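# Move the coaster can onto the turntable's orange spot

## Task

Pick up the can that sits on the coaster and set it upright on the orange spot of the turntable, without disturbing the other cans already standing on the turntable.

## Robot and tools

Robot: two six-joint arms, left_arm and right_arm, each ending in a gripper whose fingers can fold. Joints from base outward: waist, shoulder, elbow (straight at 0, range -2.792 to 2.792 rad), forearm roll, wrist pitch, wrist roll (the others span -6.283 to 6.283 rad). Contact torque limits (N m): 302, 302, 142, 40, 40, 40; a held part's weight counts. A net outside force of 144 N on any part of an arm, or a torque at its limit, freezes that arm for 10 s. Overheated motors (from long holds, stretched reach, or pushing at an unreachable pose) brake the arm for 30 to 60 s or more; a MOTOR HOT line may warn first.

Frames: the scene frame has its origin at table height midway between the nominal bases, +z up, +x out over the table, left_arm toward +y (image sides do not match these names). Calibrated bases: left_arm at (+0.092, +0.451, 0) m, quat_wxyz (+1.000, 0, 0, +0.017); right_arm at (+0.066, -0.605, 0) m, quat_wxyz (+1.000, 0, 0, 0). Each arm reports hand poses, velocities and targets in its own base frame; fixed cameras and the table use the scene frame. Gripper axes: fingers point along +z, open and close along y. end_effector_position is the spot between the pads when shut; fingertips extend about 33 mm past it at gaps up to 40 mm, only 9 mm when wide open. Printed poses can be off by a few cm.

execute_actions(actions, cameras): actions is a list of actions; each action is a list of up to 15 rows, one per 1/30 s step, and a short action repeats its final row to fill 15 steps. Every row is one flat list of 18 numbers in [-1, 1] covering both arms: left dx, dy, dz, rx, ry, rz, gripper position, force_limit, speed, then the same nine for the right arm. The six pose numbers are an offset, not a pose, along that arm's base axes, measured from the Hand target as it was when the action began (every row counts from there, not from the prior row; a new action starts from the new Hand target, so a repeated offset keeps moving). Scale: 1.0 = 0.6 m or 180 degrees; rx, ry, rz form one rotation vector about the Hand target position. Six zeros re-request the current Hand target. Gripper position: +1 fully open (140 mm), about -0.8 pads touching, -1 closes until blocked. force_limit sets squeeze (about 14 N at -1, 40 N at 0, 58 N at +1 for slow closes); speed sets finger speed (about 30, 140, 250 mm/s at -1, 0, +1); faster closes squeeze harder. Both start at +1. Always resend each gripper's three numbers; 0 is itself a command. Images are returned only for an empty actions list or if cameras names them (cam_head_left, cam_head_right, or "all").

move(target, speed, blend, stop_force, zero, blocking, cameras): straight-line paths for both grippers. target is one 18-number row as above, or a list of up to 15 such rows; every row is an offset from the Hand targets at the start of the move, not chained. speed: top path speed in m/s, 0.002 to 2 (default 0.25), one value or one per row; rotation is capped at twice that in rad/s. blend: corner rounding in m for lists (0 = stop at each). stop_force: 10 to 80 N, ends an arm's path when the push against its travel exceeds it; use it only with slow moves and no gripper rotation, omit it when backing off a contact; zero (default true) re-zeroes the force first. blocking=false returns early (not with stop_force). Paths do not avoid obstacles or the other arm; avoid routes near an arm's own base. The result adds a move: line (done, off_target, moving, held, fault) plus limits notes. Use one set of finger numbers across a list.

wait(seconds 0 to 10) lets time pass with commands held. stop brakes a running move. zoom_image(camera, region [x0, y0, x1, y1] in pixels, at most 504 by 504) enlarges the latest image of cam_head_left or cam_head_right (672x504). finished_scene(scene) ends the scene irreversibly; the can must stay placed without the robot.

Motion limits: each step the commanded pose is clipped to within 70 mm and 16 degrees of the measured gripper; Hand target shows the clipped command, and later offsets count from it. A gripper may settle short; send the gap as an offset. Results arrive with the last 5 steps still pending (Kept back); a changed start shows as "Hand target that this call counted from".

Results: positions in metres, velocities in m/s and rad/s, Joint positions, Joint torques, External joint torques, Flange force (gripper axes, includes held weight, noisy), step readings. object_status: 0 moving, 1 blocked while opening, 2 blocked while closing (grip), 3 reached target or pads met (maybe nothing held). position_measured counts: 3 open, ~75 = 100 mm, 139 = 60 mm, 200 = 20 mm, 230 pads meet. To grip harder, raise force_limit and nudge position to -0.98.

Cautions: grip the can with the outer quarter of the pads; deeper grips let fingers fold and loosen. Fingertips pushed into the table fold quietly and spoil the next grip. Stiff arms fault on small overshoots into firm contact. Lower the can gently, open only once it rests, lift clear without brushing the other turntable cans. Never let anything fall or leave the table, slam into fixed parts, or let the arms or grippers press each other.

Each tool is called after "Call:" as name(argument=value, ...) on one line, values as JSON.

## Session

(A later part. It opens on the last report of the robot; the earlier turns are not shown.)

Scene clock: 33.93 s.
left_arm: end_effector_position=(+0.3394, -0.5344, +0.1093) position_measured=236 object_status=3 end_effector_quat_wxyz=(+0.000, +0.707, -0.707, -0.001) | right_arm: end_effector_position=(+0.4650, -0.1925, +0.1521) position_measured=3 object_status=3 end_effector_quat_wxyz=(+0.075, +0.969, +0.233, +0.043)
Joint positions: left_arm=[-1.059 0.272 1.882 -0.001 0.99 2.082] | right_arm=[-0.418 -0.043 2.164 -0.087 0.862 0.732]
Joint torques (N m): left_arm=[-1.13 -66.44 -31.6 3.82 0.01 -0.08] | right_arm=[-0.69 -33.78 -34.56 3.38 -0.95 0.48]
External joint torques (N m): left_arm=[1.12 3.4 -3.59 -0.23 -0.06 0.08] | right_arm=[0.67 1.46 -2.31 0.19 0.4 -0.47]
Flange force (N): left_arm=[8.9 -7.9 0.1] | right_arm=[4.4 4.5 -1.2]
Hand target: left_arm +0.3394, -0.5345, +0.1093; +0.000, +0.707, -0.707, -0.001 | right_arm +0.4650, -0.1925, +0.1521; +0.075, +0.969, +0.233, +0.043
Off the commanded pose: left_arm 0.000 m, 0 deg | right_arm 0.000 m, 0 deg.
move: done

Call:
move(target=[[0,0,0.13,0,0,0,-1,-1,1,0,0,0,0,0,0,1,1,1],[0.0093,0.514,0.1,0,0,0,-1,-1,1,0,0,0,0,0,0,1,1,1],[0.0093,0.514,0.07,0,0,0,1,-1,1,0,0,0,0,0,0,1,1,1]], blend=[0.04,0,0], cameras=["all"])

Call:
zoom_image(camera="cam_head_left", region=[160, 280, 280, 400])

Call:
zoom_image(camera="cam_head_right", region=[160, 280, 280, 400])

Scene clock: 38.47 s.
left_arm: end_effector_position=(+0.3450, -0.2261, +0.1513) position_measured=3 object_status=0 end_effector_quat_wxyz=(+0.000, +0.707, -0.707, -0.001) | right_arm: end_effector_position=(+0.4650, -0.1925, +0.1521) position_measured=3 object_status=3 end_effector_quat_wxyz=(+0.075, +0.969, +0.233, +0.043)
Joint positions: left_arm=[-0.664 -0.112 2.217 0.001 1.038 2.477] | right_arm=[-0.418 -0.043 2.164 -0.087 0.862 0.732]
Joint torques (N m): left_arm=[-0.87 -26.47 -32.83 3.89 0.05 -0.1] | right_arm=[-0.58 -33.89 -34.81 3.36 -0.96 0.52]
External joint torques (N m): left_arm=[0.88 1.74 -3.46 -0.21 -0.08 0.1] | right_arm=[0.57 1.48 -2.19 0.22 0.4 -0.51]
Flange force (N): left_arm=[2.6 -8.3 -2.2] | right_arm=[4.1 4.5 -1.1]
Hand target: left_arm +0.3450, -0.2261, +0.1513; +0.000, +0.707, -0.707, -0.001 | right_arm +0.4650, -0.1925, +0.1521; +0.075, +0.969, +0.233, +0.043
Off the commanded pose: left_arm 0.000 m, 0 deg | right_arm 0.000 m, 0 deg.
move: done; blend cut to 0.039 m at target 1

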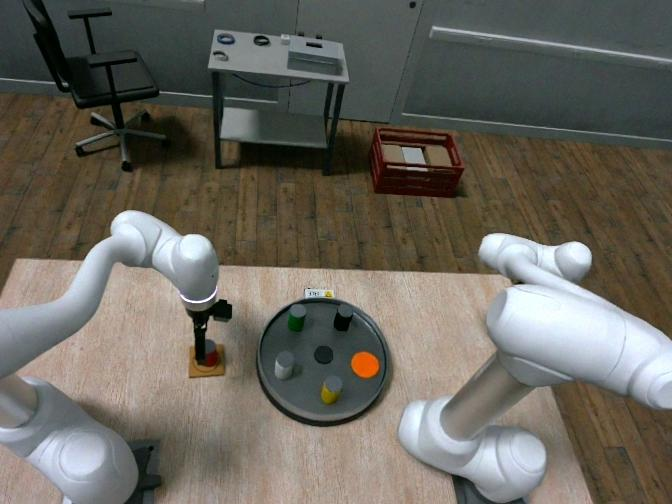

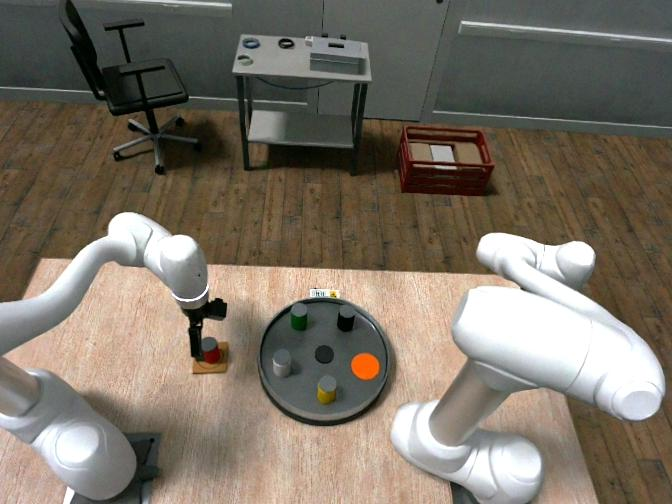

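Scaled by 4.200 from the camera's 672x504 image, which has a finer 960x720 frame.

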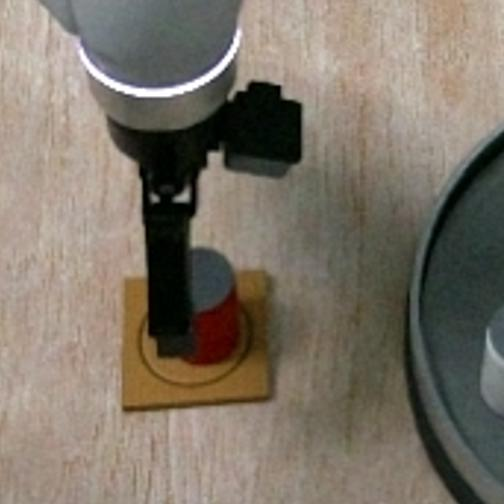

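Scaled by 4.200 from the camera's 672x504 image, which has a finer 960x720 frame.

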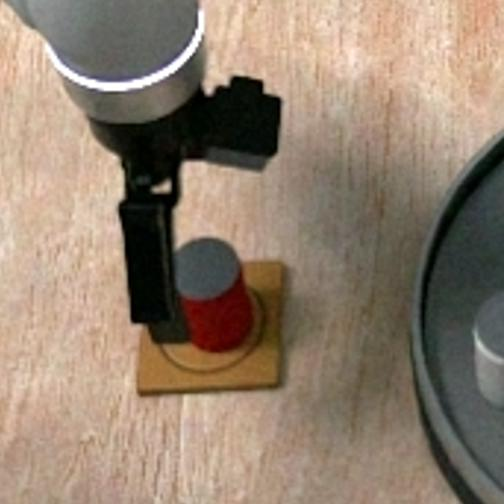

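Call:
move(target=[[0,-0.007,-0.0855,0,0,0,1,-0.05,-1,0,0,0,0,0,0,1,1,1],[0,-0.007,-0.0855,0,0,0,-1,-0.05,-1,0,0,0,0,0,0,1,1,1]], speed=0.12, cameras=["all"])

Call:
zoom_image(camera="cam_head_left", region=[160, 280, 280, 400])

Call:
zoom_image(camera="cam_head_right", region=[160, 280, 280, 400])

Scene clock: 43.23 s.
left_arm: end_effector_position=(+0.3450, -0.2303, +0.1000) position_measured=152 object_status=0 end_effector_quat_wxyz=(+0.000, +0.707, -0.707, -0.001) | right_arm: end_effector_position=(+0.4650, -0.1925, +0.1521) position_measured=3 object_status=3 end_effector_quat_wxyz=(+0.075, +0.969, +0.233, +0.043)
Joint positions: left_arm=[-0.672 -0.049 2.272 0.001 0.921 2.469] | right_arm=[-0.418 -0.043 2.164 -0.087 0.862 0.732]
Joint torques (N m): left_arm=[-1.28 -25.4 -26.09 3.65 -0.43 -0.08] | right_arm=[-0.61 -33.98 -34.59 3.35 -0.92 0.53]
External joint torques (N m): left_arm=[1.23 -2.97 -7.43 -0.24 0.4 0.08] | right_arm=[0.64 1.67 -1.95 0.19 0.4 -0.52]
Flange force (N): left_arm=[1.2 -7.4 -12.6] | right_arm=[4.1 4.3 -0.6]
Hand target: left_arm +0.3450, -0.2303, +0.1000; +0.000, +0.707, -0.707, -0.001 | right_arm +0.4650, -0.1925, +0.1521; +0.075, +0.969, +0.233, +0.043
Off the commanded pose: left_arm 0.000 m, 0 deg | right_arm 0.000 m, 0 deg.
move: done

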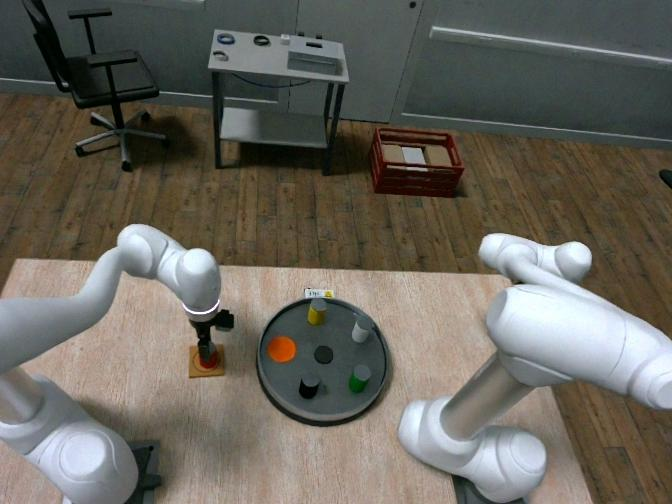

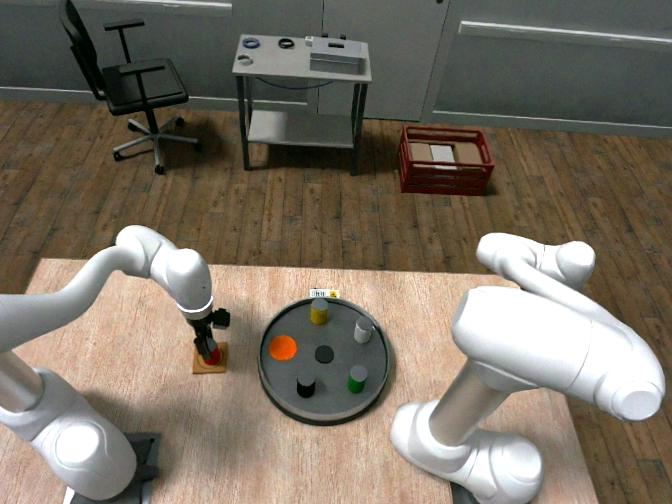

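Scaled by 4.200 from the camera's 672x504 image, which has a finer 960x720 frame.

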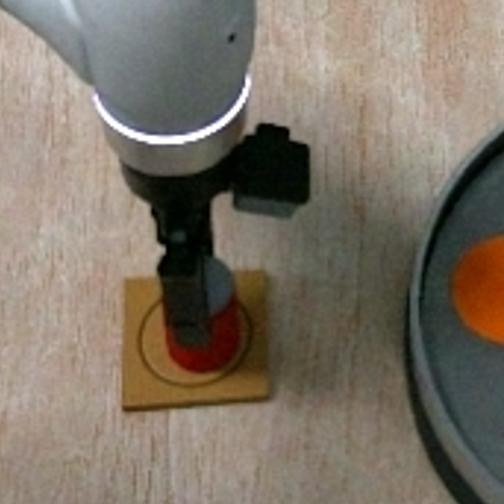

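Scaled by 4.200 from the camera's 672x504 image, which has a finer 960x720 frame.

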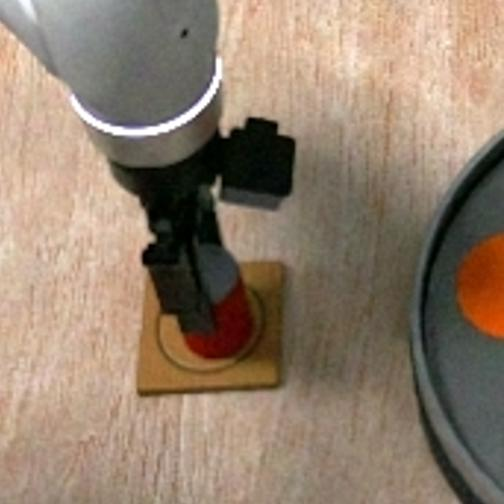

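Call:
wait(seconds=1)

Scene clock: 44.40 s.
left_arm: end_effector_position=(+0.3450, -0.2303, +0.1000) position_measured=152 object_status=2 end_effector_quat_wxyz=(+0.000, +0.707, -0.707, -0.001) | right_arm: end_effector_position=(+0.4650, -0.1925, +0.1521) position_measured=3 object_status=3 end_effector_quat_wxyz=(+0.075, +0.969, +0.233, +0.043)
Joint positions: left_arm=[-0.672 -0.049 2.272 0.001 0.921 2.469] | right_arm=[-0.418 -0.043 2.164 -0.087 0.862 0.732]
Joint torques (N m): left_arm=[-0.97 -25.49 -26.1 3.66 -0.41 -0.1] | right_arm=[-0.15 -33.97 -34.61 3.36 -0.92 0.51]
External joint torques (N m): left_arm=[1 -3.01 -7.45 -0.24 0.37 0.1] | right_arm=[0.15 1.62 -2.17 0.19 0.38 -0.51]
Flange force (N): left_arm=[1.5 -7.1 -12.6] | right_arm=[3.5 5.2 -0.8]
Hand target: left_arm +0.3450, -0.2303, +0.1000; +0.000, +0.707, -0.707, -0.001 | right_arm +0.4650, -0.1925, +0.1521; +0.075, +0.969, +0.233, +0.043
Tool commands: left_gripper/position=-1.0 left_gripper/force_limit=-0.05 left_gripper/speed=-1.0 right_gripper/position=+1.0 right_gripper/force_limit=+1.0 right_gripper/speed=+1.0
Off the commanded pose: left_arm 0.000 m, 0 deg | right_arm 0.000 m, 0 deg.
wait: 1.00 s; at rest from the start

Call:
move(target=[[0,0,0.2833,0,0,0,-1,-0.05,-1,0,0,0,0,0,0,1,1,1],[-0.2317,-0.6,0.2833,0,0,0,-1,-0.05,-1,0,0,0,0,0,0,1,1,1]], speed=[0.1,0.2], blend=[0.03,0], cameras=["all"])

Call:
zoom_image(camera="cam_head_left", region=[250, 280, 400, 430])

Call:
zoom_image(camera="cam_head_right", region=[250, 280, 400, 430])

Scene clock: 48.80 s.
left_arm: end_effector_position=(+0.2059, -0.5902, +0.2700) position_measured=152 object_status=2 end_effector_quat_wxyz=(+0.000, +0.707, -0.707, -0.001) | right_arm: end_effector_position=(+0.4650, -0.1925, +0.1521) position_measured=3 object_status=3 end_effector_quat_wxyz=(+0.075, +0.969, +0.233, +0.043)
Joint positions: left_arm=[-1.29 0.146 1.721 -0.001 1.276 1.852] | right_arm=[-0.418 -0.043 2.164 -0.087 0.862 0.732]
Joint torques (N m): left_arm=[-1.03 -59.19 -37.57 4.27 0 -0.1] | right_arm=[-1.07 -34.45 -34.64 3.34 -0.93 0.5]
External joint torques (N m): left_arm=[1.03 3.97 -2.67 -0.15 -0.05 0.1] | right_arm=[1.05 2.2 -2.18 0.22 0.38 -0.49]
Flange force (N): left_arm=[9.9 -5.4 -1.6] | right_arm=[5.7 4.6 -0.2]
Hand target: left_arm +0.2060, -0.5903, +0.2700; +0.000, +0.707, -0.707, -0.001 | right_arm +0.4650, -0.1925, +0.1521; +0.075, +0.969, +0.233, +0.043
Off the commanded pose: left_arm 0.000 m, 0 deg | right_arm 0.000 m, 0 deg.
move: done

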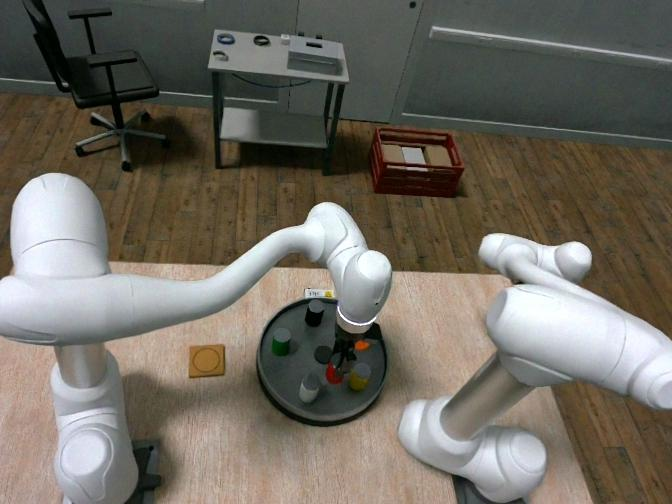

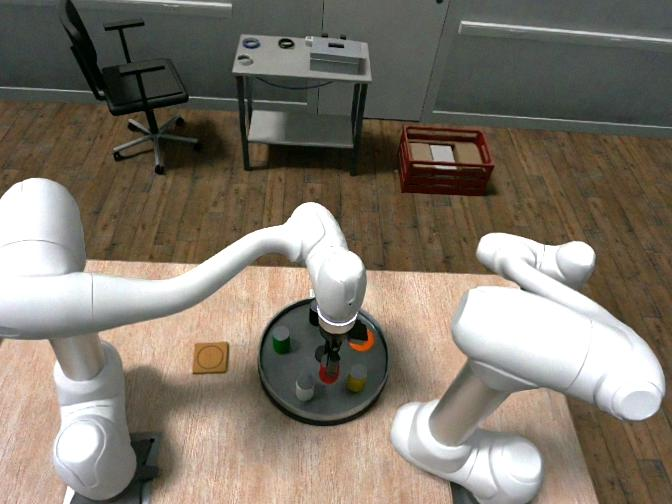

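Scaled by 3.360 from the camera's 672x504 image, which has a finer 960x720 frame.

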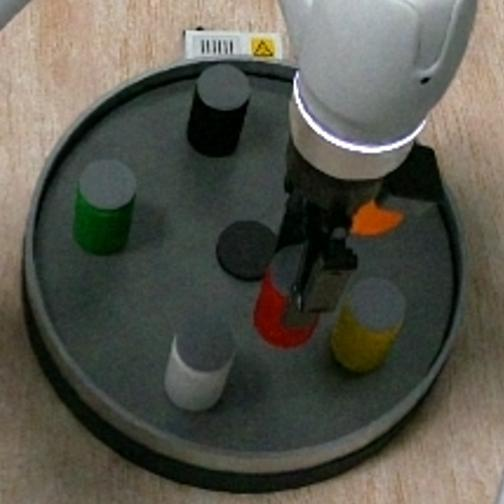

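Scaled by 3.360 from the camera's 672x504 image, which has a finer 960x720 frame.

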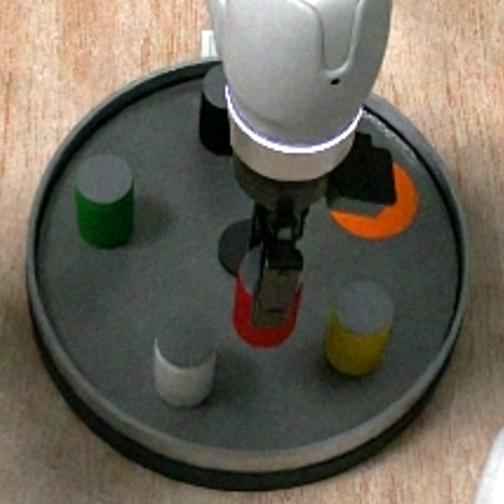

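Call:
wait(seconds=0)

Scene clock: 49.63 s.
left_arm: end_effector_position=(+0.2060, -0.5903, +0.2700) position_measured=152 object_status=2 end_effector_quat_wxyz=(+0.000, +0.707, -0.707, -0.001) | right_arm: end_effector_position=(+0.4650, -0.1925, +0.1521) position_measured=3 object_status=3 end_effector_quat_wxyz=(+0.075, +0.969, +0.233, +0.043)
Joint positions: left_arm=[-1.29 0.146 1.721 -0.001 1.276 1.852] | right_arm=[-0.418 -0.043 2.164 -0.087 0.862 0.732]
Joint torques (N m): left_arm=[-0.85 -59.29 -37.53 4.32 -0.01 -0.06] | right_arm=[-0.44 -34.03 -34.57 3.39 -0.91 0.53]
External joint torques (N m): left_arm=[0.87 3.79 -2.82 -0.2 -0.04 0.06] | right_arm=[0.43 1.64 -2.32 0.18 0.36 -0.53]
Flange force (N): left_arm=[10.0 -5.1 -1.9] | right_arm=[4.1 5.1 -0.9]
Hand target: left_arm +0.2060, -0.5903, +0.2700; +0.000, +0.707, -0.707, -0.001 | right_arm +0.4650, -0.1925, +0.1521; +0.075, +0.969, +0.233, +0.043
Tool commands: left_gripper/position=-1.0 left_gripper/force_limit=-0.05 left_gripper/speed=-1.0 right_gripper/position=+1.0 right_gripper/force_limit=+1.0 right_gripper/speed=+1.0
Off the commanded pose: left_arm 0.000 m, 0 deg | right_arm 0.000 m, 0 deg.

Call:
wait(seconds=5.2, cameras=["all"])

Call:
wait(seconds=8.35)

Call:
move(target=[0,0,-0.175,0,0,0,-1,-0.05,-1,0,0,0,0,0,0,1,1,1], speed=0.3, cameras=["all"])

Call:
move(target=[0,0,0.175,0,0,0,-1,-0.05,-1,0,0,0,0,0,0,1,1,1], speed=0.3)

Call:
zoom_image(camera="cam_head_left", region=[250, 280, 400, 430])

Call:
zoom_image(camera="cam_head_right", region=[250, 280, 400, 430])

Scene clock: 55.37 s.
left_arm: end_effector_position=(+0.2060, -0.5903, +0.2700) position_measured=152 object_status=2 end_effector_quat_wxyz=(+0.000, +0.707, -0.707, -0.001) | right_arm: end_effector_position=(+0.4650, -0.1925, +0.1521) position_measured=3 object_status=3 end_effector_quat_wxyz=(+0.075, +0.969, +0.233, +0.043)
Joint positions: left_arm=[-1.29 0.146 1.721 -0.001 1.276 1.852] | right_arm=[-0.418 -0.043 2.164 -0.087 0.862 0.732]
Joint torques (N m): left_arm=[-1.01 -59.43 -37.65 4.35 0.03 -0.07] | right_arm=[-0.82 -33.99 -34.54 3.35 -0.9 0.46]
External joint torques (N m): left_arm=[0.93 3.92 -2.71 -0.23 -0.08 0.07] | right_arm=[0.81 1.58 -2.44 0.22 0.34 -0.45]
Flange force (N): left_arm=[10.0 -5.2 -1.6] | right_arm=[5.0 4.5 -1.1]
Hand target: left_arm +0.2060, -0.5903, +0.2700; +0.000, +0.707, -0.707, -0.001 | right_arm +0.4650, -0.1925, +0.1521; +0.075, +0.969, +0.233, +0.043
Tool commands: left_gripper/position=-1.0 left_gripper/force_limit=-0.05 left_gripper/speed=-1.0 right_gripper/position=+1.0 right_gripper/force_limit=+1.0 right_gripper/speed=+1.0
Off the commanded pose: left_arm 0.000 m, 0 deg | right_arm 0.000 m, 0 deg.
wait: 5.20 s; at rest from the start

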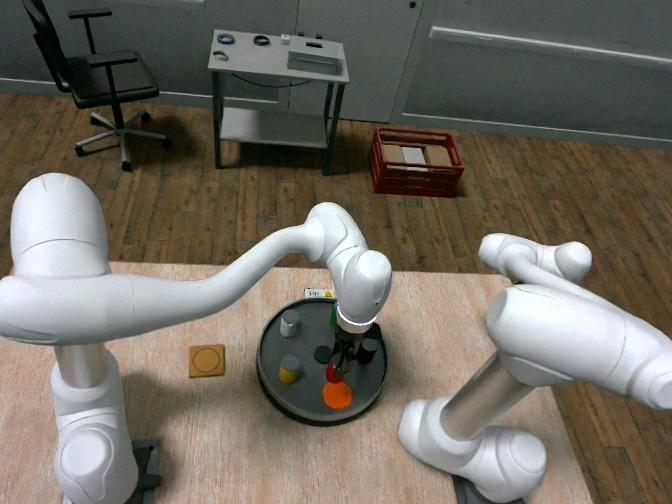

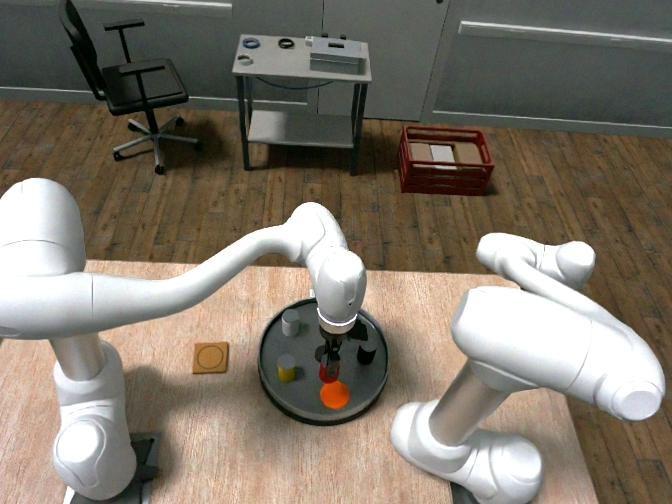

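Scene clock: 63.73 s.
left_arm: end_effector_position=(+0.2060, -0.5903, +0.2700) position_measured=152 object_status=2 end_effector_quat_wxyz=(+0.000, +0.707, -0.707, -0.001) | right_arm: end_effector_position=(+0.4650, -0.1925, +0.1521) position_measured=3 object_status=3 end_effector_quat_wxyz=(+0.075, +0.969, +0.233, +0.043)
Joint positions: left_arm=[-1.29 0.146 1.721 -0.001 1.276 1.852] | right_arm=[-0.418 -0.043 2.164 -0.087 0.862 0.732]
Joint torques (N m): left_arm=[-0.88 -59.5 -37.66 4.33 0.03 -0.08] | right_arm=[-0.57 -33.94 -34.58 3.41 -0.86 0.5]
External joint torques (N m): left_arm=[0.9 4.12 -2.64 -0.21 -0.07 0.08] | right_arm=[0.6 1.49 -2.16 0.14 0.32 -0.49]
Flange force (N): left_arm=[10.2 -5.2 -1.4] | right_arm=[4.2 4.4 -0.9]
Hand target: left_arm +0.2060, -0.5903, +0.2700; +0.000, +0.707, -0.707, -0.001 | right_arm +0.4650, -0.1925, +0.1521; +0.075, +0.969, +0.233, +0.043
Tool commands: left_gripper/position=-1.0 left_gripper/force_limit=-0.05 left_gripper/speed=-1.0 right_gripper/position=+1.0 right_gripper/force_limit=+1.0 right_gripper/speed=+1.0
Off the commanded pose: left_arm 0.000 m, 0 deg | right_arm 0.000 m, 0 deg.
wait: 8.37 s; at rest by 0.17 s

Scene clock: 64.50 s.
left_arm: end_effector_position=(+0.2060, -0.5903, +0.1650) position_measured=152 object_status=2 end_effector_quat_wxyz=(+0.000, +0.707, -0.707, -0.001) | right_arm: end_effector_position=(+0.4650, -0.1925, +0.1521) position_measured=3 object_status=3 end_effector_quat_wxyz=(+0.075, +0.969, +0.233, +0.043)
Joint positions: left_arm=[-1.29 0.212 1.844 -0.001 1.087 1.852] | right_arm=[-0.418 -0.043 2.164 -0.087 0.862 0.732]
Joint torques (N m): left_arm=[-0.87 -63.25 -34.53 4 0.07 -0.06] | right_arm=[-0.51 -33.89 -34.7 3.34 -0.92 0.46]
External joint torques (N m): left_arm=[0.94 3.96 -2.78 -0.18 -0.11 0.06] | right_arm=[0.52 1.58 -2 0.22 0.38 -0.45]
Flange force (N): left_arm=[10.0 -5.2 0.4] | right_arm=[4.0 4.4 -0.7]
Hand target: left_arm +0.2060, -0.5903, +0.1650; +0.000, +0.707, -0.707, -0.001 | right_arm +0.4650, -0.1925, +0.1521; +0.075, +0.969, +0.233, +0.043
Off the commanded pose: left_arm 0.000 m, 0 deg | right_arm 0.000 m, 0 deg.
move: done

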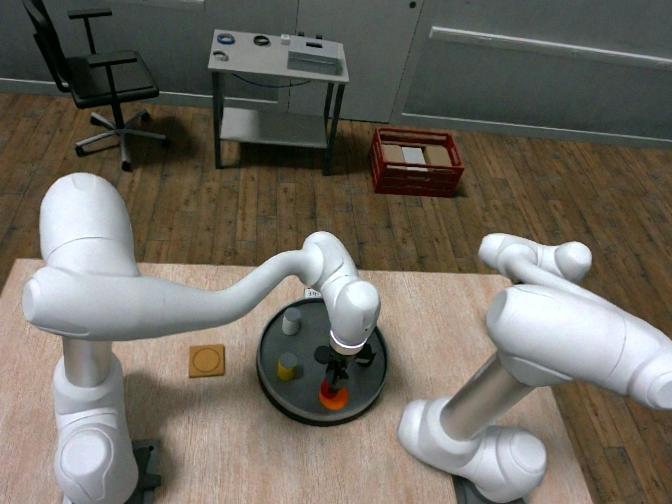

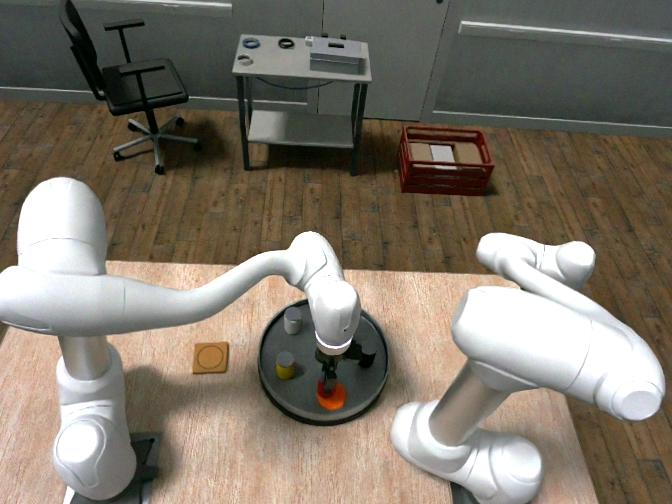

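Scene clock: 65.27 s.
left_arm: end_effector_position=(+0.2059, -0.5902, +0.2700) position_measured=152 object_status=2 end_effector_quat_wxyz=(+0.000, +0.707, -0.707, -0.001) | right_arm: end_effector_position=(+0.4650, -0.1925, +0.1521) position_measured=3 object_status=3 end_effector_quat_wxyz=(+0.075, +0.969, +0.233, +0.043)
Joint positions: left_arm=[-1.29 0.146 1.721 -0.001 1.276 1.852] | right_arm=[-0.418 -0.043 2.164 -0.087 0.862 0.732]
Joint torques (N m): left_arm=[-0.83 -59.75 -37.41 4.34 0.02 -0.07] | right_arm=[-0.54 -33.73 -34.59 3.36 -0.91 0.48]
External joint torques (N m): left_arm=[0.83 4.35 -2.85 -0.23 -0.06 0.07] | right_arm=[0.56 1.28 -2.27 0.2 0.36 -0.48]
Flange force (N): left_arm=[10.9 -5.3 -1.6] | right_arm=[4.0 4.4 -1.3]
Hand target: left_arm +0.2060, -0.5903, +0.2700; +0.000, +0.707, -0.707, -0.001 | right_arm +0.4650, -0.1925, +0.1521; +0.075, +0.969, +0.233, +0.043
Off the commanded pose: left_arm 0.000 m, 0 deg | right_arm 0.000 m, 0 deg.
move: done

Scaled by 3.360 from the camera's 672x504 image, which has a finer 960x720 frame.
This view is cut from an older image: the scene may have changed since it was taken.

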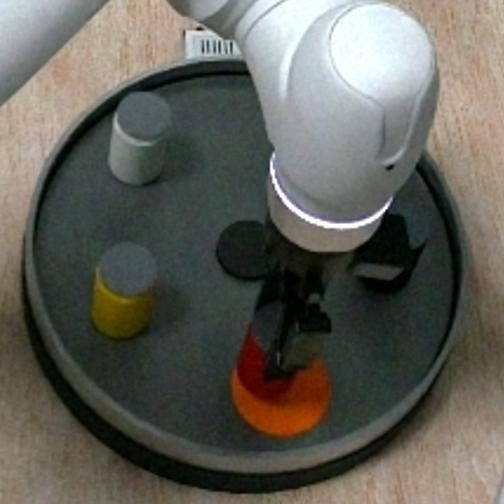

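Scaled by 3.360 from the camera's 672x504 image, which has a finer 960x720 frame.
This view is cut from an older image: the scene may have changed since it was taken.

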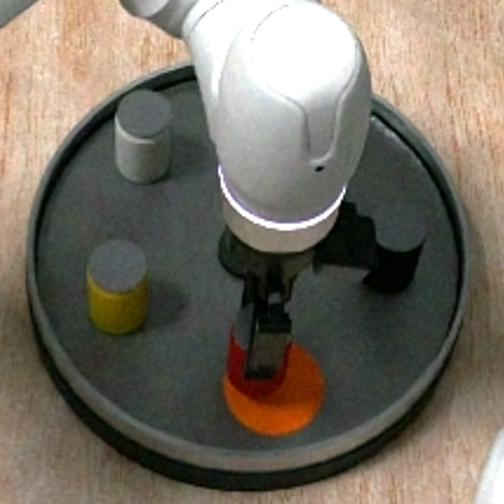

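Call:
wait(seconds=0)

Scene clock: 66.47 s.
left_arm: end_effector_position=(+0.2060, -0.5903, +0.2700) position_measured=152 object_status=2 end_effector_quat_wxyz=(+0.000, +0.707, -0.707, -0.001) | right_arm: end_effector_position=(+0.4650, -0.1925, +0.1521) position_measured=3 object_status=3 end_effector_quat_wxyz=(+0.075, +0.969, +0.233, +0.043)
Joint positions: left_arm=[-1.29 0.146 1.721 -0.001 1.276 1.852] | right_arm=[-0.418 -0.043 2.164 -0.087 0.862 0.732]
Joint torques (N m): left_arm=[-0.92 -59.39 -37.63 4.32 0.02 -0.08] | right_arm=[-0.61 -33.62 -34.48 3.42 -0.96 0.53]
External joint torques (N m): left_arm=[0.99 3.94 -2.69 -0.2 -0.07 0.08] | right_arm=[0.6 1.14 -2.55 0.16 0.4 -0.52]
Flange force (N): left_arm=[10.0 -5.3 -1.6] | right_arm=[4.2 4.6 -1.8]
Hand target: left_arm +0.2060, -0.5903, +0.2700; +0.000, +0.707, -0.707, -0.001 | right_arm +0.4650, -0.1925, +0.1521; +0.075, +0.969, +0.233, +0.043
Tool commands: left_gripper/position=-1.0 left_gripper/force_limit=-0.05 left_gripper/speed=-1.0 right_gripper/position=+1.0 right_gripper/force_limit=+1.0 right_gripper/speed=+1.0
Off the commanded pose: left_arm 0.000 m, 0 deg | right_arm 0.000 m, 0 deg.

Call:
wait(seconds=5.9)

Call:
move(target=[0,0,-0.2117,0,0,0,-1,-0.05,-1,0,0,0,0,0,0,1,1,1], speed=0.35)

Call:
execute_actions(actions=[[[0,0,0,0,0,0,0.5,-0.05,1,0,0,0,0,0,0,1,1,1]]])

Call:
move(target=[0,0,0.22,0,0,0,0.5,-0.05,1,0,0,0,0,0,0,1,1,1], speed=0.3, cameras=["all"])

Call:
zoom_image(camera="cam_head_left", region=[250, 280, 400, 430])

Call:
zoom_image(camera="cam_head_right", region=[250, 280, 400, 430])

Scene clock: 72.67 s.
left_arm: end_effector_position=(+0.2060, -0.5903, +0.2700) position_measured=152 object_status=2 end_effector_quat_wxyz=(+0.000, +0.707, -0.707, -0.001) | right_arm: end_effector_position=(+0.4650, -0.1925, +0.1521) position_measured=3 object_status=3 end_effector_quat_wxyz=(+0.075, +0.969, +0.233, +0.043)
Joint positions: left_arm=[-1.29 0.146 1.721 -0.001 1.276 1.852] | right_arm=[-0.418 -0.043 2.164 -0.087 0.862 0.732]
Joint torques (N m): left_arm=[-0.9 -59.47 -37.58 4.37 0.04 -0.09] | right_arm=[-0.33 -33.78 -34.81 3.42 -0.89 0.52]
External joint torques (N m): left_arm=[0.97 3.86 -2.78 -0.25 -0.08 0.09] | right_arm=[0.3 1.59 -1.98 0.13 0.35 -0.51]
Flange force (N): left_arm=[10.0 -5.3 -1.7] | right_arm=[3.5 4.7 -0.6]
Hand target: left_arm +0.2060, -0.5903, +0.2700; +0.000, +0.707, -0.707, -0.001 | right_arm +0.4650, -0.1925, +0.1521; +0.075, +0.969, +0.233, +0.043
Tool commands: left_gripper/position=-1.0 left_gripper/force_limit=-0.05 left_gripper/speed=-1.0 right_gripper/position=+1.0 right_gripper/force_limit=+1.0 right_gripper/speed=+1.0
Off the commanded pose: left_arm 0.000 m, 0 deg | right_arm 0.000 m, 0 deg.
wait: 5.90 s; at rest from the start

Scene clock: 73.47 s.
left_arm: end_effector_position=(+0.2060, -0.5903, +0.1431) position_measured=152 object_status=2 end_effector_quat_wxyz=(+0.000, +0.707, -0.707, -0.001) | right_arm: end_effector_position=(+0.4650, -0.1925, +0.1521) position_measured=3 object_status=3 end_effector_quat_wxyz=(+0.075, +0.969, +0.233, +0.043)
Joint positions: left_arm=[-1.29 0.23 1.866 -0.001 1.047 1.852] | right_arm=[-0.418 -0.043 2.164 -0.087 0.862 0.732]
Joint torques (N m): left_arm=[-0.89 -64.2 -33.85 3.9 0 -0.11] | right_arm=[-0.23 -34.09 -34.67 3.3 -0.89 0.47]
External joint torques (N m): left_arm=[0.87 4.1 -2.61 -0.17 -0.04 0.11] | right_arm=[0.25 1.64 -2.19 0.27 0.35 -0.46]
Flange force (N): left_arm=[9.9 -5.1 1.0] | right_arm=[3.8 5.1 -0.7]
Hand target: left_arm +0.2060, -0.5903, +0.1429; +0.000, +0.707, -0.707, -0.001 | right_arm +0.4650, -0.1925, +0.1521; +0.075, +0.969, +0.233, +0.043
Off the commanded pose: left_arm 0.000 m, 0 deg | right_arm 0.000 m, 0 deg.
move: done

Scene clock: 73.80 s.
left_arm: end_effector_position=(+0.2060, -0.5903, +0.1430) position_measured=71 object_status=0 end_effector_quat_wxyz=(+0.000, +0.707, -0.707, -0.001) | right_arm: end_effector_position=(+0.4650, -0.1925, +0.1521) position_measured=3 object_status=3 end_effector_quat_wxyz=(+0.075, +0.969, +0.233, +0.043)
Joint positions: left_arm=[-1.29 0.23 1.867 -0.001 1.047 1.852] | right_arm=[-0.418 -0.043 2.164 -0.087 0.862 0.732]
Joint torques (N m): left_arm=[-1.14 -62.99 -32.76 3.9 0.02 -0.1] | right_arm=[-0.5 -34.17 -34.57 3.45 -0.91 0.47]
External joint torques (N m): left_arm=[1.17 2.89 -3.62 -0.18 -0.06 0.1] | right_arm=[0.49 1.86 -2.32 0.12 0.36 -0.47]
Flange force (N): left_arm=[9.8 -5.6 -1.0] | right_arm=[4.6 5.1 -0.6]
Hand target: left_arm +0.2060, -0.5903, +0.1429; +0.000, +0.707, -0.707, -0.001 | right_arm +0.4650, -0.1925, +0.1521; +0.075, +0.969, +0.233, +0.043
Off the commanded pose: left_arm 0.000 m, 0 deg | right_arm 0.000 m, 0 deg.
Kept back: 5 steps.
Step readings (end_effector_position of left_arm | right_arm):
0: (+0.2060, -0.5903, +0.1431) | (+0.4650, -0.1925, +0.1521)
1: (+0.2060, -0.5903, +0.1431) | (+0.4650, -0.1925, +0.1521)
2: (+0.2060, -0.5903, +0.1430) | (+0.4650, -0.1925, +0.1521)
4: (+0.2060, -0.5903, +0.1430) | (+0.4650, -0.1925, +0.1521)
8: (+0.2060, -0.5903, +0.1430) | (+0.4650, -0.1925, +0.1521)

Scene clock: 75.00 s.
left_arm: end_effector_position=(+0.2060, -0.5902, +0.2749) position_measured=66 object_status=3 end_effector_quat_wxyz=(+0.000, +0.707, -0.707, -0.001) | right_arm: end_effector_position=(+0.4650, -0.1925, +0.1521) position_measured=3 object_status=3 end_effector_quat_wxyz=(+0.075, +0.969, +0.233, +0.043)
Joint positions: left_arm=[-1.29 0.144 1.715 -0.001 1.285 1.852] | right_arm=[-0.418 -0.043 2.164 -0.087 0.862 0.732]
Joint torques (N m): left_arm=[-1.13 -58.71 -36.57 4.34 0.02 -0.08] | right_arm=[-0.51 -34.16 -34.72 3.37 -0.93 0.48]
External joint torques (N m): left_arm=[1.17 3.36 -3.84 -0.2 -0.07 0.08] | right_arm=[0.51 1.76 -2.16 0.19 0.38 -0.47]
Flange force (N): left_arm=[11.0 -5.9 -3.4] | right_arm=[4.3 4.8 -0.6]
Hand target: left_arm +0.2060, -0.5903, +0.2749; +0.000, +0.707, -0.707, -0.001 | right_arm +0.4650, -0.1925, +0.1521; +0.075, +0.969, +0.233, +0.043
Off the commanded pose: left_arm 0.000 m, 0 deg | right_arm 0.000 m, 0 deg.
move: done

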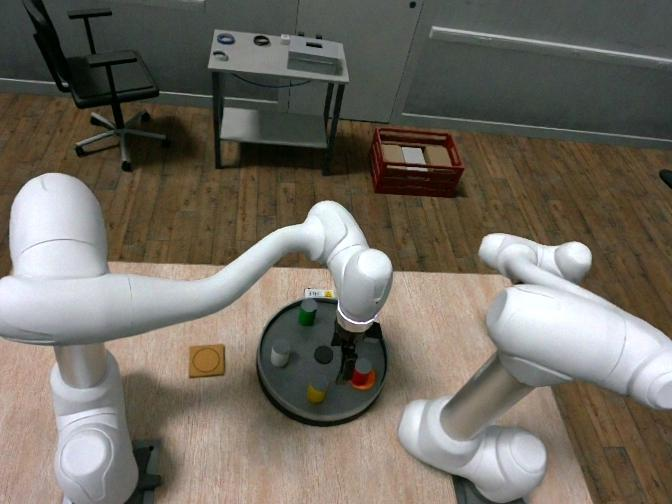

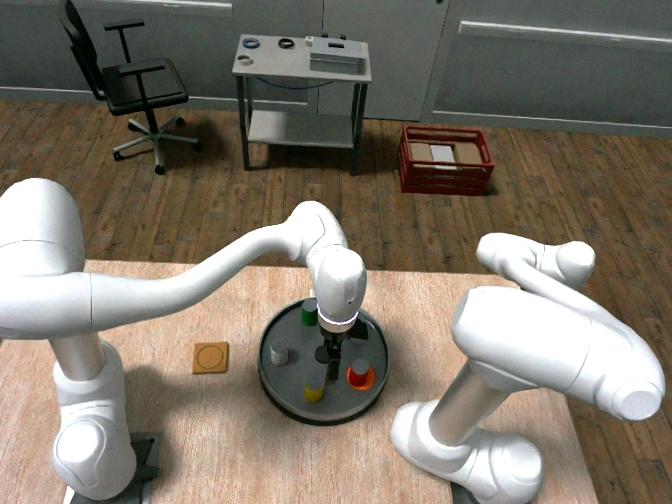

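Scaled by 3.360 from the camera's 672x504 image, which has a finer 960x720 frame.

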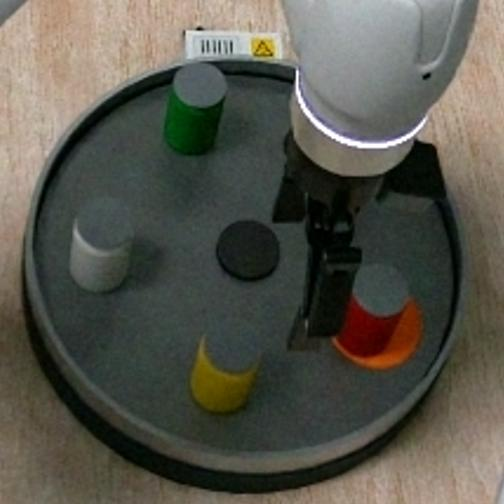

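Scaled by 3.360 from the camera's 672x504 image, which has a finer 960x720 frame.

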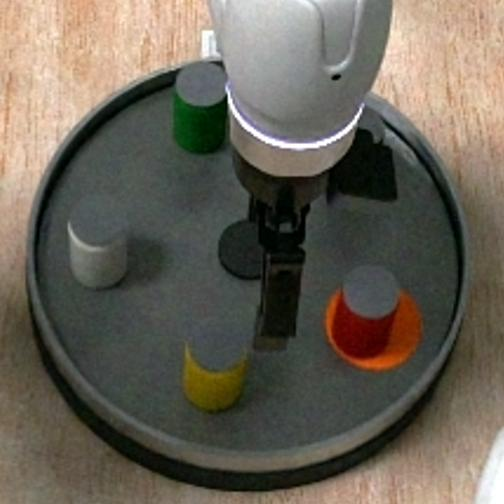

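Call:
wait(seconds=6, cameras=["cam_head_left"])

Call:
zoom_image(camera="cam_head_left", region=[250, 280, 400, 430])

Scene clock: 81.17 s.
left_arm: end_effector_position=(+0.2060, -0.5903, +0.2749) position_measured=66 object_status=3 end_effector_quat_wxyz=(+0.000, +0.707, -0.707, -0.001) | right_arm: end_effector_position=(+0.4650, -0.1925, +0.1521) position_measured=3 object_status=3 end_effector_quat_wxyz=(+0.075, +0.969, +0.233, +0.043)
Joint positions: left_arm=[-1.29 0.144 1.715 -0.001 1.285 1.852] | right_arm=[-0.418 -0.043 2.164 -0.087 0.862 0.732]
Joint torques (N m): left_arm=[-0.9 -58.2 -36.6 4.36 -0.03 -0.08] | right_arm=[-0.8 -34.07 -34.54 3.44 -0.89 0.49]
External joint torques (N m): left_arm=[0.96 2.78 -3.87 -0.21 -0.02 0.08] | right_arm=[0.81 1.66 -2.25 0.12 0.35 -0.48]
Flange force (N): left_arm=[10.3 -5.3 -3.8] | right_arm=[4.8 4.4 -0.8]
Hand target: left_arm +0.2060, -0.5903, +0.2749; +0.000, +0.707, -0.707, -0.001 | right_arm +0.4650, -0.1925, +0.1521; +0.075, +0.969, +0.233, +0.043
Tool commands: left_gripper/position=+0.5 left_gripper/force_limit=-0.05 left_gripper/speed=+1.0 right_gripper/position=+1.0 right_gripper/force_limit=+1.0 right_gripper/speed=+1.0
Off the commanded pose: left_arm 0.000 m, 0 deg | right_arm 0.000 m, 0 deg.
wait: 6.00 s; at rest from the start
Images, in order (width x height): cam_head_left 672x504.

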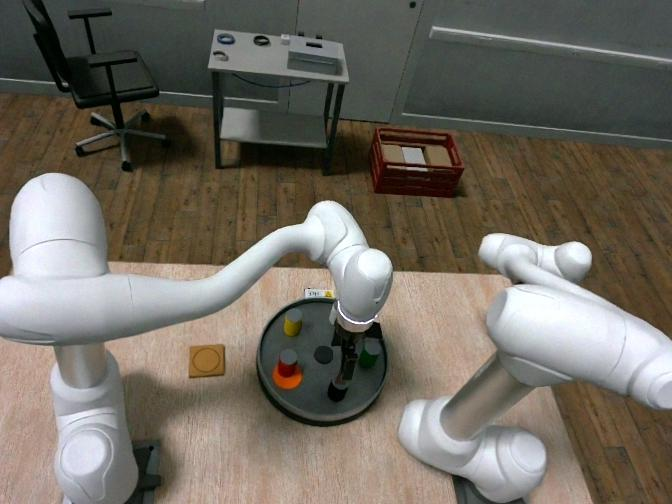

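Scaled by 3.360 from the camera's 672x504 image, which has a finer 960x720 frame.

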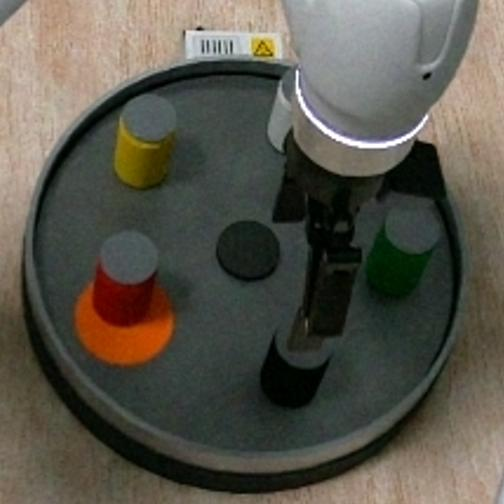

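Call:
zoom_image(camera="cam_head_left", region=[262, 340, 312, 390])

Call:
wait(seconds=0.3, cameras=["all"])

Call:
zoom_image(camera="cam_head_left", region=[250, 280, 400, 430])

Call:
zoom_image(camera="cam_head_right", region=[250, 280, 400, 430])

Scaled by 10.080 from the camera's 672x504 image, which has a finer 960x720 frame.

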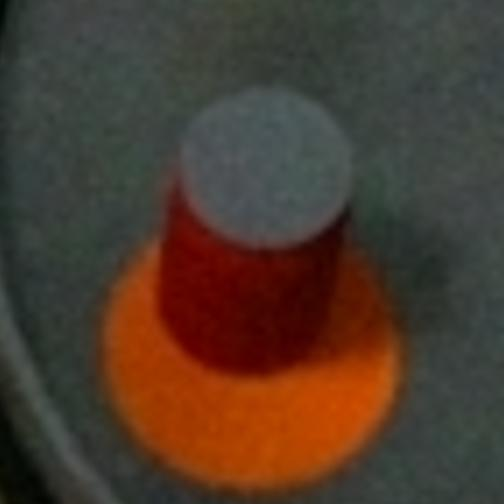

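Scene clock: 82.47 s.
left_arm: end_effector_position=(+0.2060, -0.5903, +0.2749) position_measured=66 object_status=3 end_effector_quat_wxyz=(+0.000, +0.707, -0.707, -0.001) | right_arm: end_effector_position=(+0.4650, -0.1925, +0.1521) position_measured=3 object_status=3 end_effector_quat_wxyz=(+0.075, +0.969, +0.233, +0.043)
Joint positions: left_arm=[-1.29 0.144 1.715 -0.001 1.285 1.852] | right_arm=[-0.418 -0.043 2.164 -0.087 0.862 0.732]
Joint torques (N m): left_arm=[-1.09 -58.24 -36.72 4.33 0.02 -0.09] | right_arm=[-0.47 -34.02 -34.73 3.39 -0.92 0.5]
External joint torques (N m): left_arm=[1.09 2.87 -3.73 -0.19 -0.07 0.09] | right_arm=[0.48 1.65 -2.03 0.16 0.39 -0.49]
Flange force (N): left_arm=[10.1 -5.5 -3.5] | right_arm=[4.0 4.6 -0.7]
Hand target: left_arm +0.2060, -0.5903, +0.2749; +0.000, +0.707, -0.707, -0.001 | right_arm +0.4650, -0.1925, +0.1521; +0.075, +0.969, +0.233, +0.043
Tool commands: left_gripper/position=+0.5 left_gripper/force_limit=-0.05 left_gripper/speed=+1.0 right_gripper/position=+1.0 right_gripper/force_limit=+1.0 right_gripper/speed=+1.0
Off the commanded pose: left_arm 0.000 m, 0 deg | right_arm 0.000 m, 0 deg.
wait: 0.30 s; at rest from the start

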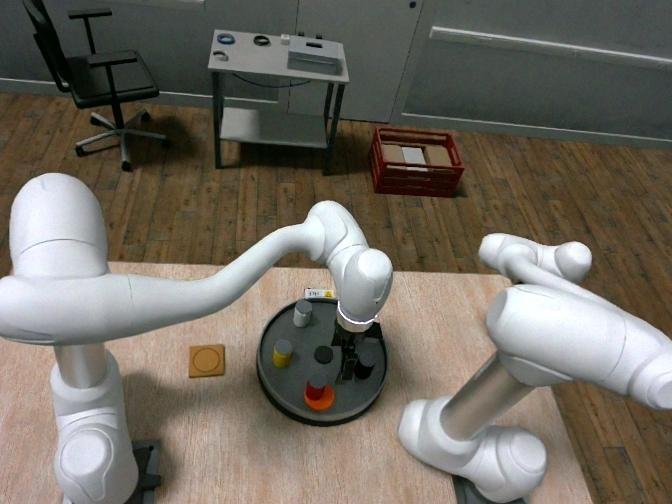

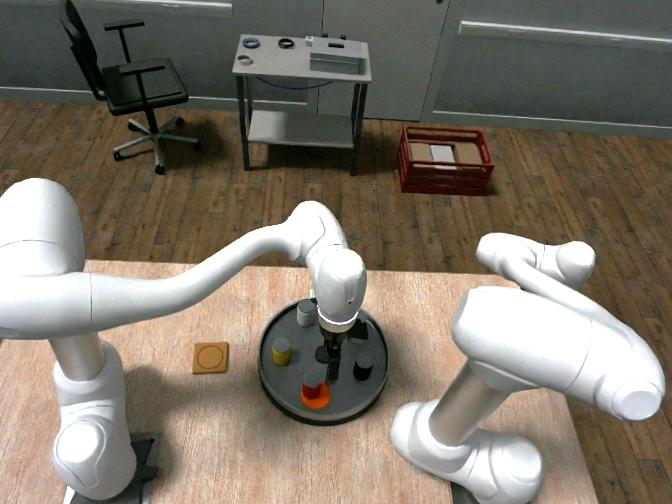

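Scaled by 3.360 from the camera's 672x504 image, which has a finer 960x720 frame.

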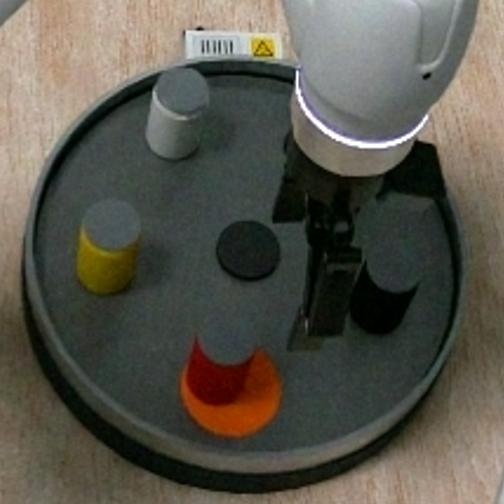

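Scaled by 3.360 from the camera's 672x504 image, which has a finer 960x720 frame.

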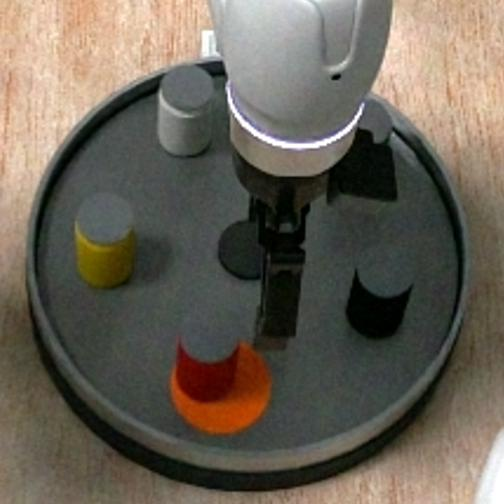

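Call:
finished_scene(scene=1)

The scene is finished: the task was done.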